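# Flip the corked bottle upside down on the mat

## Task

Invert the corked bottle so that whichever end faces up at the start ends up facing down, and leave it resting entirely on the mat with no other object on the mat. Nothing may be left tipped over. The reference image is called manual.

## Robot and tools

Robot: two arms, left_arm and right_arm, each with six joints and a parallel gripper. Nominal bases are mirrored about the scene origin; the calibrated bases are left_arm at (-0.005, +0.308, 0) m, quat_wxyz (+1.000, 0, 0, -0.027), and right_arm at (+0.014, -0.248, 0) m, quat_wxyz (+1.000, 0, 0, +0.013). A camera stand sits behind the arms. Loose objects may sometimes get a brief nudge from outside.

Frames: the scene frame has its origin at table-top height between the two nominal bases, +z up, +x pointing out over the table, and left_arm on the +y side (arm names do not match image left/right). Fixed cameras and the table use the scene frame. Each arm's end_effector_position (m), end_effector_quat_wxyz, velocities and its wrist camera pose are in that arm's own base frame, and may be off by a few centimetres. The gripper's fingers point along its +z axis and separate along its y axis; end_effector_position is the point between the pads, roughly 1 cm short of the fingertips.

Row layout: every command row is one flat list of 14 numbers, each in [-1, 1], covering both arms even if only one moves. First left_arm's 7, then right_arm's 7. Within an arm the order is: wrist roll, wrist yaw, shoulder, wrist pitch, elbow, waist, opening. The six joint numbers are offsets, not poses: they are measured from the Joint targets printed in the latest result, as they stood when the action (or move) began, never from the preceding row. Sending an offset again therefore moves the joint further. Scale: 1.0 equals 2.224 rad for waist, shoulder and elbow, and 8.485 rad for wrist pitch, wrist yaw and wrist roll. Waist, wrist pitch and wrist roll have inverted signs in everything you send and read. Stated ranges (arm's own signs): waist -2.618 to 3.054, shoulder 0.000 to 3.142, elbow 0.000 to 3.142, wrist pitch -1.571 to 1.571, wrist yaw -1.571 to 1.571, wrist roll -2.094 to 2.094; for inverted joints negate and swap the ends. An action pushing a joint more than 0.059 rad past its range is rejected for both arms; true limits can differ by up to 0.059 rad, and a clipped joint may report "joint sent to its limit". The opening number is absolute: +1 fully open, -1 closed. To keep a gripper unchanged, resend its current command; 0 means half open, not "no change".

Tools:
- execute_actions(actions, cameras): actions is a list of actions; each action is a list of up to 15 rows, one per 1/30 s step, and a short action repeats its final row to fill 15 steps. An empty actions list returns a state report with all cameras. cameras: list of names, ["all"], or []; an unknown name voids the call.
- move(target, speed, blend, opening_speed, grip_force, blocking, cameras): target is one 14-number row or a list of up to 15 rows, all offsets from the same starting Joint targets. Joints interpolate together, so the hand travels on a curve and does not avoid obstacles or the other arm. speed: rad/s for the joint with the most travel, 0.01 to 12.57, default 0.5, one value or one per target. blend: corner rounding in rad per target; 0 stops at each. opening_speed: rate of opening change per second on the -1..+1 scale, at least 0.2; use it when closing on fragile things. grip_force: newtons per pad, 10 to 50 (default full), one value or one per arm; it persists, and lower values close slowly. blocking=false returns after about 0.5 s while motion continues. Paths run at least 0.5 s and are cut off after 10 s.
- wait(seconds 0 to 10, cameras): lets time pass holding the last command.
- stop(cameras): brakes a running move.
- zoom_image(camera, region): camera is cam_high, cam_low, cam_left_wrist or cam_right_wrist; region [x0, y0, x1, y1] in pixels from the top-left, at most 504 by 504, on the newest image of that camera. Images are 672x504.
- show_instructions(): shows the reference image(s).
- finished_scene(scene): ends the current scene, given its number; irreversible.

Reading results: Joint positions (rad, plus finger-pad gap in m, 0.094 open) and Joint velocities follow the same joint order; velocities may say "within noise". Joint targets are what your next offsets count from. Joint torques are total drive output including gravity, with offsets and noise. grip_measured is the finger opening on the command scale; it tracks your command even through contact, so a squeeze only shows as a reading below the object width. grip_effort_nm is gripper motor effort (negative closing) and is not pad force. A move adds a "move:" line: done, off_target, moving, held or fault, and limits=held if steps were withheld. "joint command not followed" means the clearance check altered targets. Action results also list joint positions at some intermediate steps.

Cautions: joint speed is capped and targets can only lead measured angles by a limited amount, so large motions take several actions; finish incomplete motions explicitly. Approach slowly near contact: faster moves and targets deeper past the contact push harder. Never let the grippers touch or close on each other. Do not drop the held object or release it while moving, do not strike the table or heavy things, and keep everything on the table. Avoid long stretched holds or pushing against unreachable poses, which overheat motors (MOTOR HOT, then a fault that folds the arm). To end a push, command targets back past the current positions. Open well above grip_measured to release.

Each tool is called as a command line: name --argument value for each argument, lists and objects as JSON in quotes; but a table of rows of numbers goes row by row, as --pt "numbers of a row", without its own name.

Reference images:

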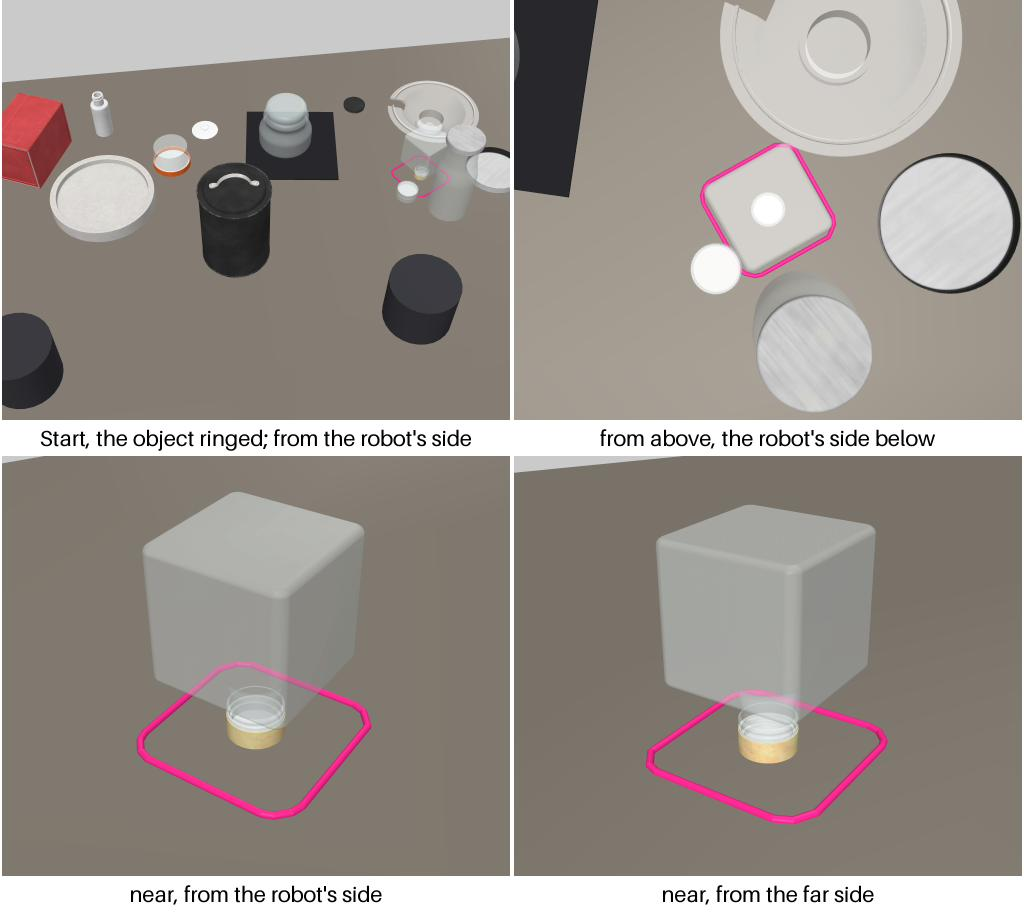

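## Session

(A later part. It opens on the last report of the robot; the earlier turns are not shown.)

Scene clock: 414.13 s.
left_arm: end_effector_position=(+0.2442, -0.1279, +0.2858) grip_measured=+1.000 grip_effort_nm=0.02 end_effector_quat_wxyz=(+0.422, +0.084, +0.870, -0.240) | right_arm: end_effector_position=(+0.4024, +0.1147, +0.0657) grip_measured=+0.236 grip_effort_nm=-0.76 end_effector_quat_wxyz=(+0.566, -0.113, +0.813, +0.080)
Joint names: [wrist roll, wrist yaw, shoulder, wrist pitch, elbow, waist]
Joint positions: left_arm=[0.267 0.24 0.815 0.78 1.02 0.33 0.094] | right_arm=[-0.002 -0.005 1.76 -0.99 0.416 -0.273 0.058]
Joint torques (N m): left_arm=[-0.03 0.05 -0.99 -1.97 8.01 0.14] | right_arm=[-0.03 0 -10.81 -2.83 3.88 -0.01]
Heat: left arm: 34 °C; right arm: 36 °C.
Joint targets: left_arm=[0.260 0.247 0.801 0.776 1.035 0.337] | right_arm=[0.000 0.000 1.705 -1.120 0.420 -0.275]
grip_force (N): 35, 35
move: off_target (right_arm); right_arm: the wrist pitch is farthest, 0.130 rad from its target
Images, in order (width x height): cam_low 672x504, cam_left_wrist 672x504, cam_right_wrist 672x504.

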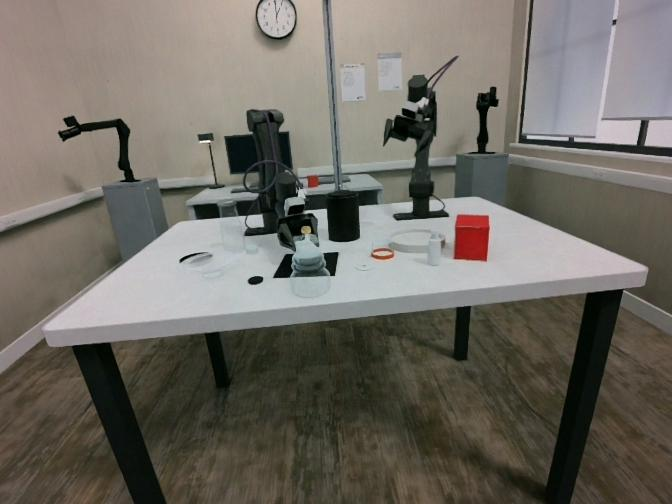

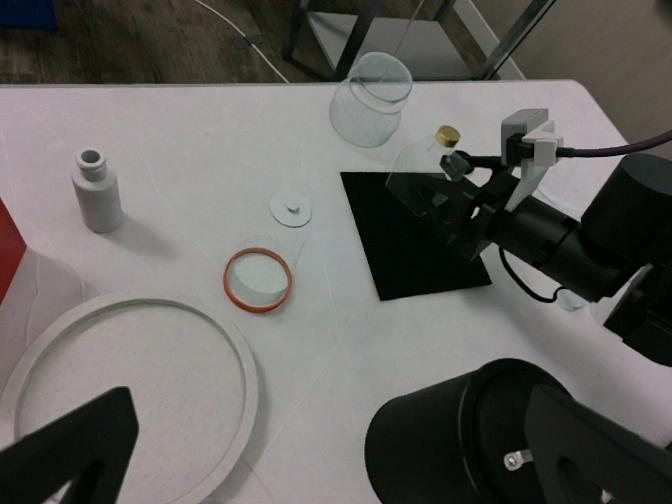

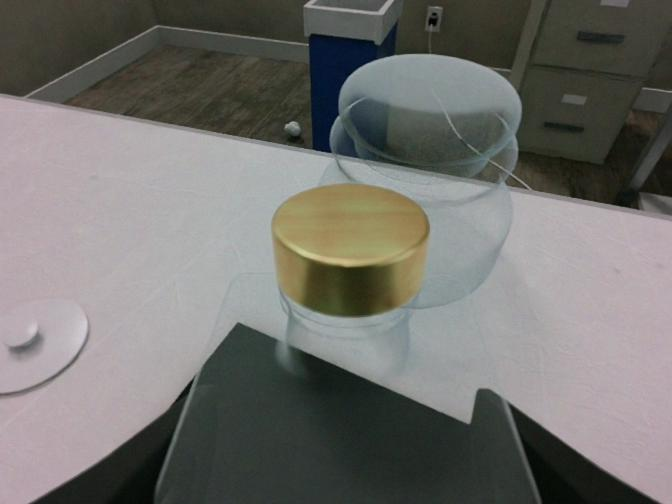

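move --target '[0,0,0,0,0,0,1,0,0,0.1416,-0.055,-0.0045,0,-0.1]' --speed 0.3 --cameras '["cam_left_wrist","cam_low"]'

zoom_image --camera "cam_left_wrist" --region '[300, 100, 560, 300]'

Scene clock: 432.77 s.
left_arm: end_effector_position=(+0.2442, -0.1279, +0.2858) grip_measured=+1.000 grip_effort_nm=0.02 end_effector_quat_wxyz=(+0.422, +0.084, +0.870, -0.240) | right_arm: end_effector_position=(+0.4136, +0.1223, +0.0662) grip_measured=+0.236 grip_effort_nm=-0.76 end_effector_quat_wxyz=(+0.638, -0.109, +0.757, +0.094)
Joint names: [wrist roll, wrist yaw, shoulder, wrist pitch, elbow, waist]
Joint positions: left_arm=[0.267 0.24 0.815 0.78 1.02 0.33 0.094] | right_arm=[-0.002 -0.007 2.023 -1.446 0.407 -0.282 0.058]
Joint torques (N m): left_arm=[-0.03 0.07 -0.95 -1.99 8.02 0.06] | right_arm=[-0.04 0.01 -7.24 -2.98 2.59 -0.01]
Heat: left arm: 34 °C; right arm: 35 °C.
Joint targets: left_arm=[0.260 0.247 0.801 0.776 1.035 0.337] | right_arm=[0.000 0.000 2.020 -1.587 0.410 -0.275]
grip_force (N): 35, 35
move: off_target (right_arm); right_arm: the wrist pitch is farthest, 0.141 rad from its target
Images, in order (width x height): cam_low 672x504, cam_left_wrist 672x504.

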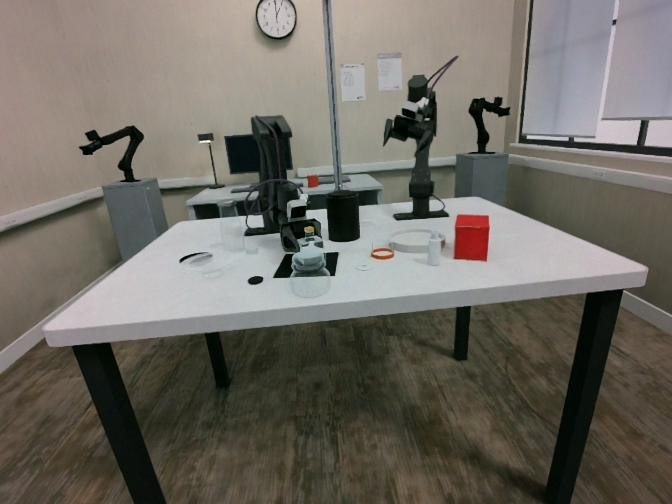

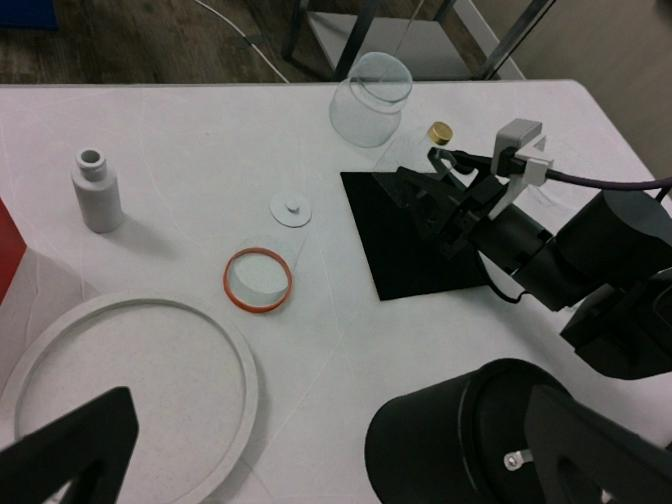

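Scaled by 1.938.

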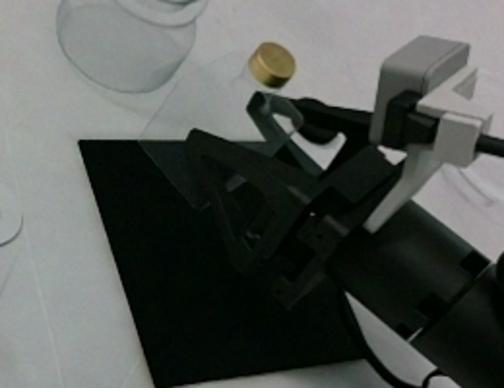

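move --target '[0,0,0,0,0,0,1,0,0,0.026,0,0,0,-0.1]' --speed 0.15 --cameras '["cam_left_wrist","cam_low"]'

zoom_image --camera "cam_left_wrist" --region '[320, 100, 520, 260]'

zoom_image --camera "cam_low" --region '[250, 200, 370, 300]'

Scene clock: 438.03 s.
left_arm: end_effector_position=(+0.2442, -0.1279, +0.2858) grip_measured=+1.000 grip_effort_nm=0.02 end_effector_quat_wxyz=(+0.422, +0.084, +0.870, -0.240) | right_arm: end_effector_position=(+0.4108, +0.1215, +0.0446) grip_measured=+0.236 grip_effort_nm=-0.76 end_effector_quat_wxyz=(+0.618, -0.111, +0.773, +0.091)
Joint names: [wrist roll, wrist yaw, shoulder, wrist pitch, elbow, waist]
Joint positions: left_arm=[0.267 0.24 0.815 0.78 1.02 0.33 0.094] | right_arm=[-0.002 -0.007 2.079 -1.45 0.409 -0.282 0.058]
Joint torques (N m): left_arm=[-0.04 0.07 -0.91 -1.98 7.97 0.08] | right_arm=[-0.03 0.01 -7.36 -2.93 2.3 -0.01]
Heat: left arm: 34 °C; right arm: 37 °C.
Joint targets: left_arm=[0.260 0.247 0.801 0.776 1.035 0.337] | right_arm=[0.000 0.000 2.078 -1.587 0.410 -0.275]
grip_force (N): 35, 35
move: off_target (right_arm); right_arm: the wrist pitch is farthest, 0.137 rad from its target
Images, in order (width x height): cam_low 672x504, cam_left_wrist 672x504.

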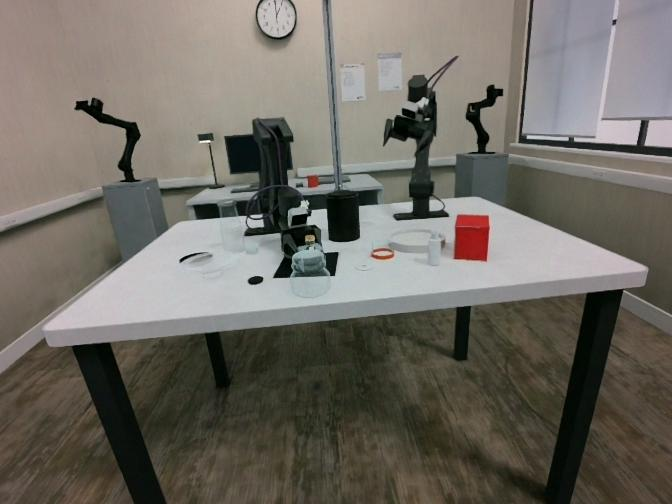

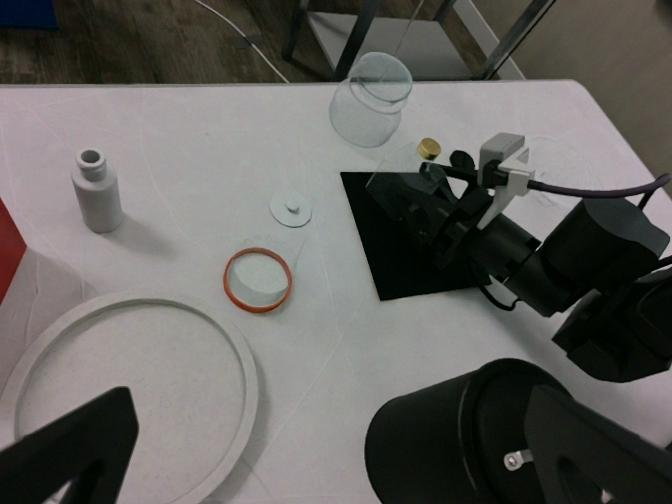

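Scaled by 2.520.

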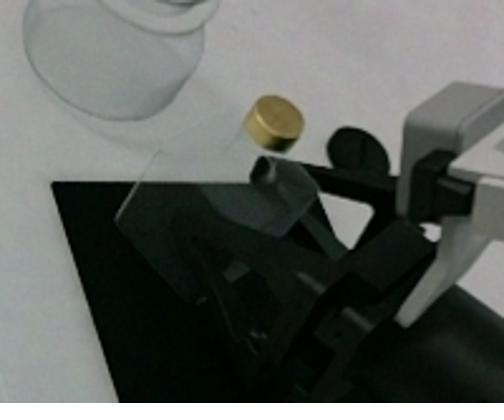

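Scaled by 4.200.

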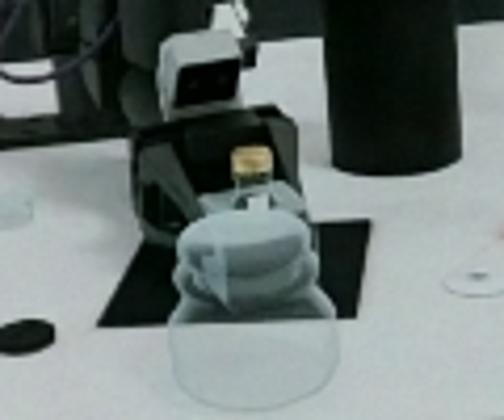

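move --pt "0 0 0 0 0 0 1 0 0 0.006 0 0 0 -0.1" --pt "0 0 0 0 0 0 1 0 0 0.006 0 0 0 0.95" --speed 0.1 --opening_speed 0.5 --cameras '["cam_left_wrist","cam_right_wrist"]'

zoom_image --camera "cam_left_wrist" --region '[320, 100, 520, 260]'

Scene clock: 444.73 s.
left_arm: end_effector_position=(+0.2442, -0.1279, +0.2858) grip_measured=+1.000 grip_effort_nm=0.02 end_effector_quat_wxyz=(+0.422, +0.084, +0.870, -0.240) | right_arm: end_effector_position=(+0.4118, +0.1217, +0.0487) grip_measured=+0.947 grip_effort_nm=0.13 end_effector_quat_wxyz=(+0.627, -0.110, +0.766, +0.092)
Joint names: [wrist roll, wrist yaw, shoulder, wrist pitch, elbow, waist]
Joint positions: left_arm=[0.267 0.24 0.815 0.78 1.02 0.33 0.094] | right_arm=[-0.002 -0.007 2.089 -1.482 0.409 -0.282 0.091]
Joint torques (N m): left_arm=[-0.01 0.05 -1.03 -1.99 8.03 0.01] | right_arm=[-0.03 0.01 -7.04 -2.63 2.26 -0.01]
Heat: left arm: 34 °C; right arm: 37 °C.
Joint targets: left_arm=[0.260 0.247 0.801 0.776 1.035 0.337] | right_arm=[0.000 0.000 2.091 -1.587 0.410 -0.275]
grip_force (N): 35, 35
move: off_target (right_arm); target 2's new numbers were sent with right_arm's wrist pitch 0.131 rad from that target; right_arm: the wrist pitch is farthest, 0.105 rad from its target
Images, in order (width x height): cam_left_wrist 672x504, cam_right_wrist 672x504.

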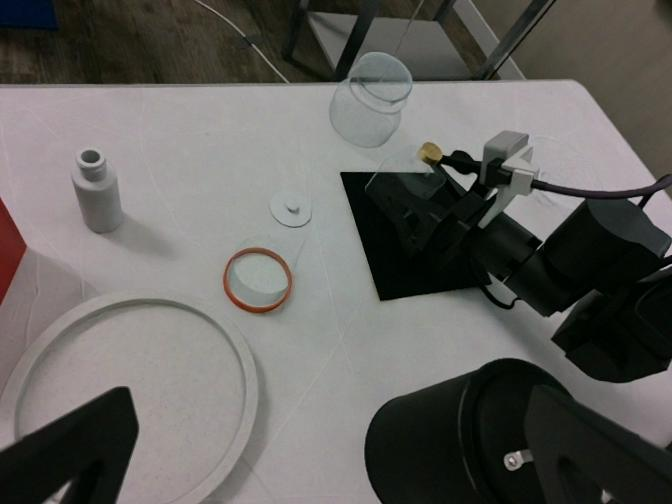

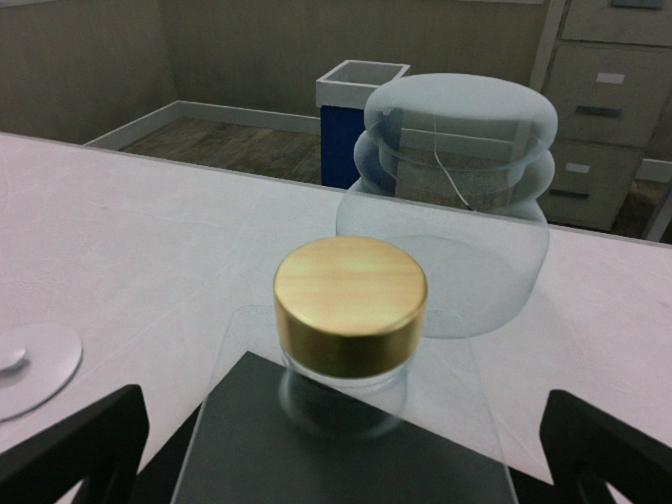

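Scaled by 2.520.

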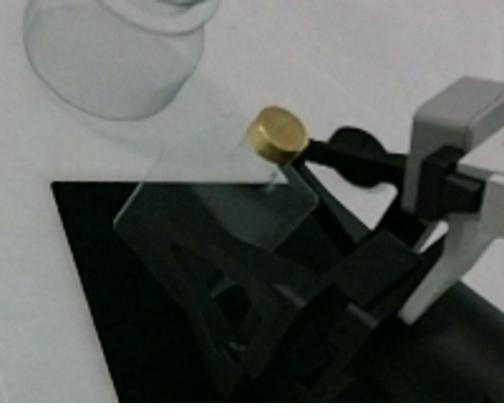

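move --pt "0 0 0 0 0 0 1 0 0 -0.16 0.0869 0.0504 0 1" --pt "0 0 0 0 0 0 1 0 0 -0.16 0.0869 0.0504 0 -0.1" --speed 0.4 --cameras '["cam_left_wrist","cam_right_wrist"]'

Scene clock: 456.37 s.
left_arm: end_effector_position=(+0.2442, -0.1279, +0.2858) grip_measured=+1.000 grip_effort_nm=0.02 end_effector_quat_wxyz=(+0.422, +0.084, +0.870, -0.240) | right_arm: end_effector_position=(+0.4126, +0.1220, +0.0599) grip_measured=+0.232 grip_effort_nm=-0.73 end_effector_quat_wxyz=(+0.545, -0.122, +0.826, +0.079)
Joint names: [wrist roll, wrist yaw, shoulder, wrist pitch, elbow, waist]
Joint positions: left_arm=[0.267 0.24 0.815 0.78 1.02 0.33 0.094] | right_arm=[0.006 -0.007 1.776 -0.883 0.488 -0.282 0.058]
Joint torques (N m): left_arm=[-0.04 0.06 -1.01 -1.98 7.98 0.09] | right_arm=[-0.04 0.01 -9.89 -1.32 6.52 0.01]
Heat: left arm: 34 °C; right arm: 35 °C.
Joint targets: left_arm=[0.260 0.247 0.801 0.776 1.035 0.337] | right_arm=[0.000 0.000 1.735 -0.849 0.522 -0.275]
grip_force (N): 35, 35
move: off_target (right_arm); target 2's new numbers were sent with right_arm's shoulder 0.041 rad from that target; right_arm: the shoulder is farthest, 0.041 rad from its target
Images, in order (width x height): cam_left_wrist 672x504, cam_right_wrist 672x504.

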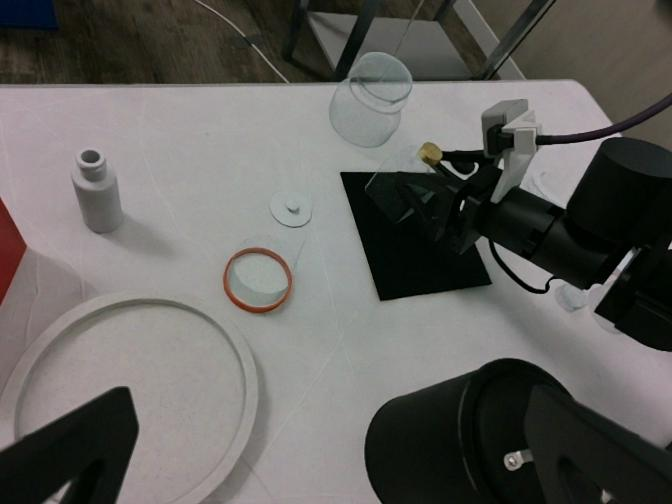

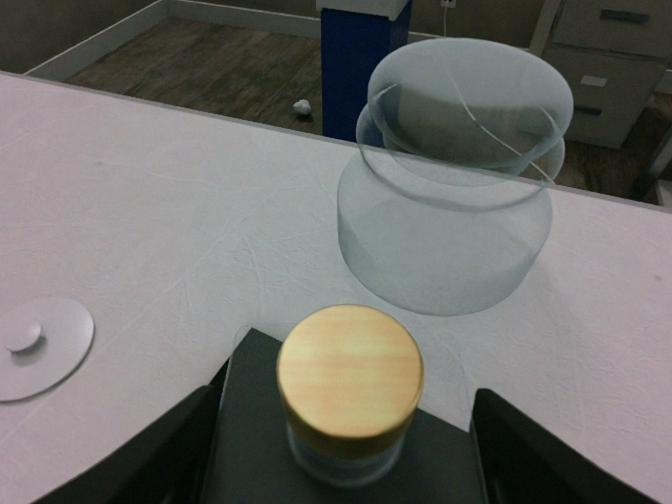

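move --pt "0 0 0 0 0 0 1 0 0 -0.017 0.0058 0.0058 0 -0.1" --pt "0 0 0 0 0 0 1 0 0 -0.0634 0.0022 -0.0504 0 -0.1" --speed 0.15 --blend '[0.01,0]' --cameras '["cam_left_wrist"]'

Scene clock: 468.70 s.
left_arm: end_effector_position=(+0.2442, -0.1279, +0.2858) grip_measured=+1.000 grip_effort_nm=0.02 end_effector_quat_wxyz=(+0.422, +0.084, +0.870, -0.240) | right_arm: end_effector_position=(+0.3876, +0.1147, +0.0642) grip_measured=+0.232 grip_effort_nm=-0.76 end_effector_quat_wxyz=(+0.533, -0.124, +0.834, +0.077)
Joint names: [wrist roll, wrist yaw, shoulder, wrist pitch, elbow, waist]
Joint positions: left_arm=[0.267 0.24 0.815 0.78 1.02 0.33 0.094] | right_arm=[0.008 -0.007 1.648 -0.806 0.409 -0.282 0.058]
Joint torques (N m): left_arm=[-0.04 0.04 -0.99 -1.98 8.02 0.05] | right_arm=[-0.03 0.01 -10.15 -1.82 4.07 -0.01]
Heat: left arm: 34 °C; right arm: 35 °C.
Joint targets: left_arm=[0.260 0.247 0.801 0.776 1.035 0.337] | right_arm=[0.000 0.000 1.594 -0.831 0.410 -0.275]
grip_force (N): 35, 35
move: off_target (right_arm); right_arm: the shoulder is farthest, 0.054 rad from its target
Images, in order (width x height): cam_left_wrist 672x504.

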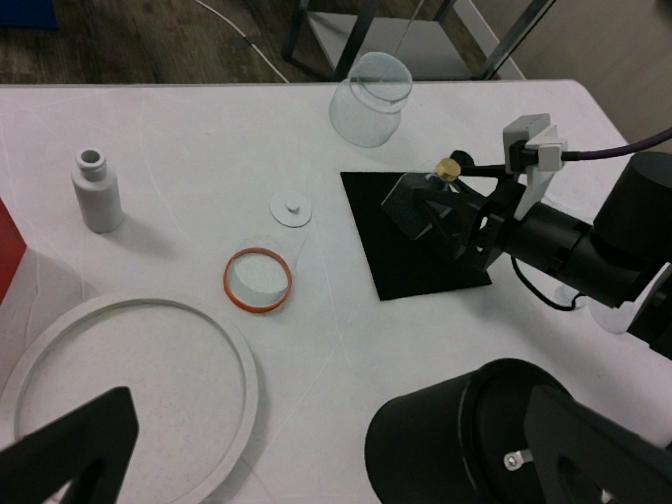

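move --pt "0 0 0 0 0 0 1 0 0 0.0135 -0.006 0 0 -0.1" --pt "0 0 0 0 0 0 1 0 0 0.0135 -0.006 0 0 0.95" --speed 0.1 --opening_speed 0.5 --cameras '["cam_left_wrist"]'

Scene clock: 474.77 s.
left_arm: end_effector_position=(+0.2442, -0.1279, +0.2858) grip_measured=+1.000 grip_effort_nm=0.02 end_effector_quat_wxyz=(+0.422, +0.084, +0.870, -0.240) | right_arm: end_effector_position=(+0.3887, +0.1150, +0.0667) grip_measured=+0.947 grip_effort_nm=0.13 end_effector_quat_wxyz=(+0.537, -0.123, +0.831, +0.077)
Joint names: [wrist roll, wrist yaw, shoulder, wrist pitch, elbow, waist]
Joint positions: left_arm=[0.267 0.24 0.815 0.78 1.02 0.33 0.094] | right_arm=[0.008 -0.007 1.648 -0.817 0.409 -0.282 0.091]
Joint torques (N m): left_arm=[-0.03 0.07 -1.01 -1.96 7.99 0.08] | right_arm=[-0.03 0.01 -7.5 -2.21 4.08 0.01]
Heat: left arm: 34 °C; right arm: 34 °C.
Joint targets: left_arm=[0.260 0.247 0.801 0.776 1.035 0.337] | right_arm=[0.000 0.000 1.624 -0.882 0.410 -0.275]
grip_force (N): 35, 35
move: off_target (right_arm); target 2's new numbers were sent with right_arm's wrist pitch 0.076 rad from that target; right_arm: the wrist pitch is farthest, 0.065 rad from its target
Images, in order (width x height): cam_left_wrist 672x504.

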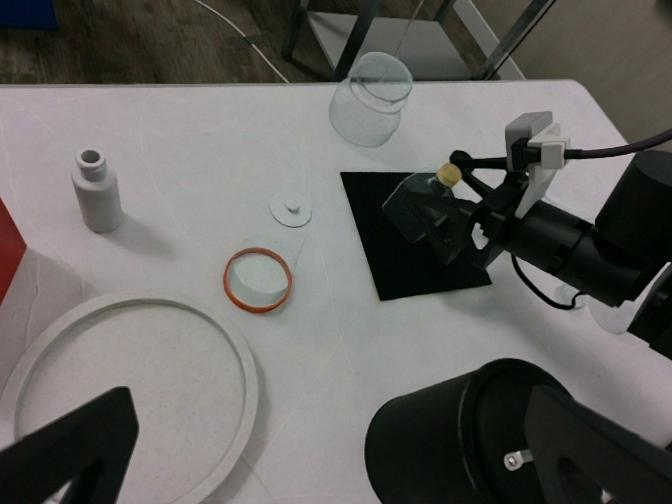

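move --pt "0 0 0 0 0 0 1 0 0 -0.16 0 0 0 1" --pt "0 0 0 0 0 0 1 0 0 -0.2 0.16 0.2 0 1" --speed '[0.4,0.9]' --cameras '["cam_left_wrist","cam_right_wrist","cam_low"]'

Scene clock: 481.07 s.
left_arm: end_effector_position=(+0.2442, -0.1279, +0.2858) grip_measured=+1.000 grip_effort_nm=0.03 end_effector_quat_wxyz=(+0.422, +0.084, +0.870, -0.240) | right_arm: end_effector_position=(+0.3276, +0.0950, +0.1365) grip_measured=+0.998 grip_effort_nm=0.13 end_effector_quat_wxyz=(+0.349, -0.134, +0.926, +0.046)
Joint names: [wrist roll, wrist yaw, shoulder, wrist pitch, elbow, waist]
Joint positions: left_arm=[0.267 0.24 0.815 0.78 1.02 0.33 0.094] | right_arm=[0.008 0.005 1.211 0.449 0.809 -0.282 0.094]
Joint torques (N m): left_arm=[-0.05 0.07 -0.91 -1.97 7.95 0.08] | right_arm=[-0.03 0.01 -6.04 -1.06 9.29 -0.01]
Heat: left arm: 35 °C; right arm: 34 °C.
Joint targets: left_arm=[0.260 0.247 0.801 0.776 1.035 0.337] | right_arm=[0.000 0.000 1.179 0.476 0.855 -0.275]
grip_force (N): 35, 35
move: off_target (right_arm); right_arm: the elbow is farthest, 0.046 rad from its target
Images, in order (width x height): cam_low 672x504, cam_left_wrist 672x504, cam_right_wrist 672x504.

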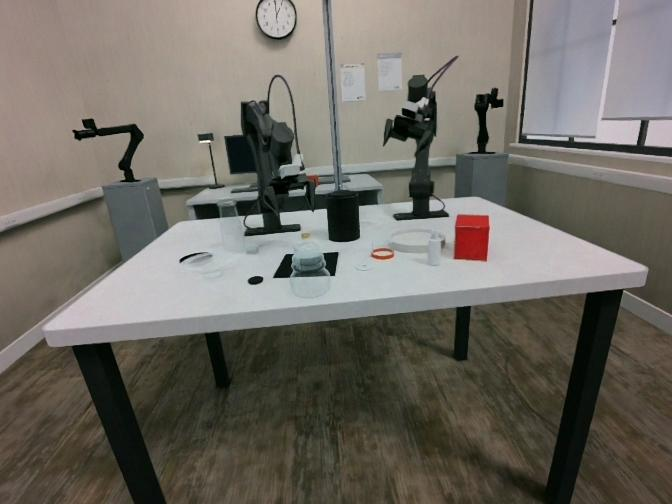

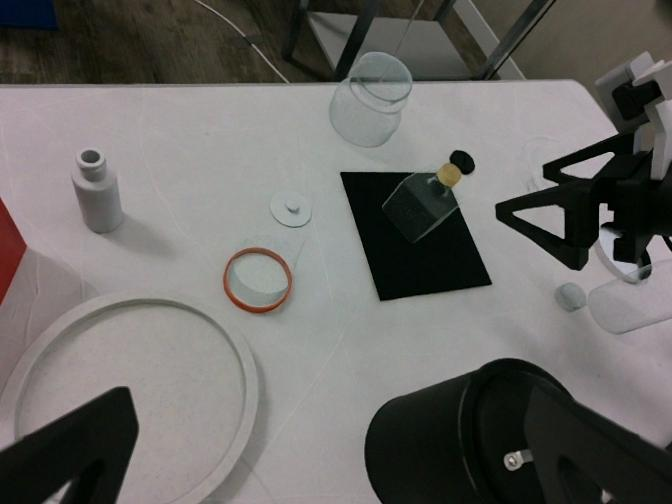

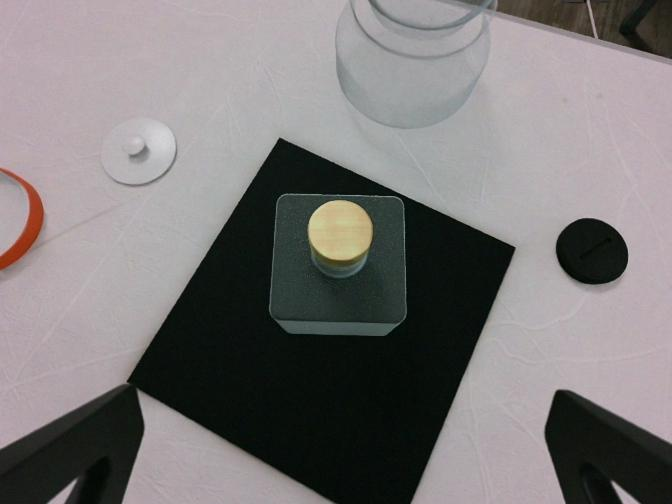

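finished_scene --scene 1

The scene is finished: the task was done.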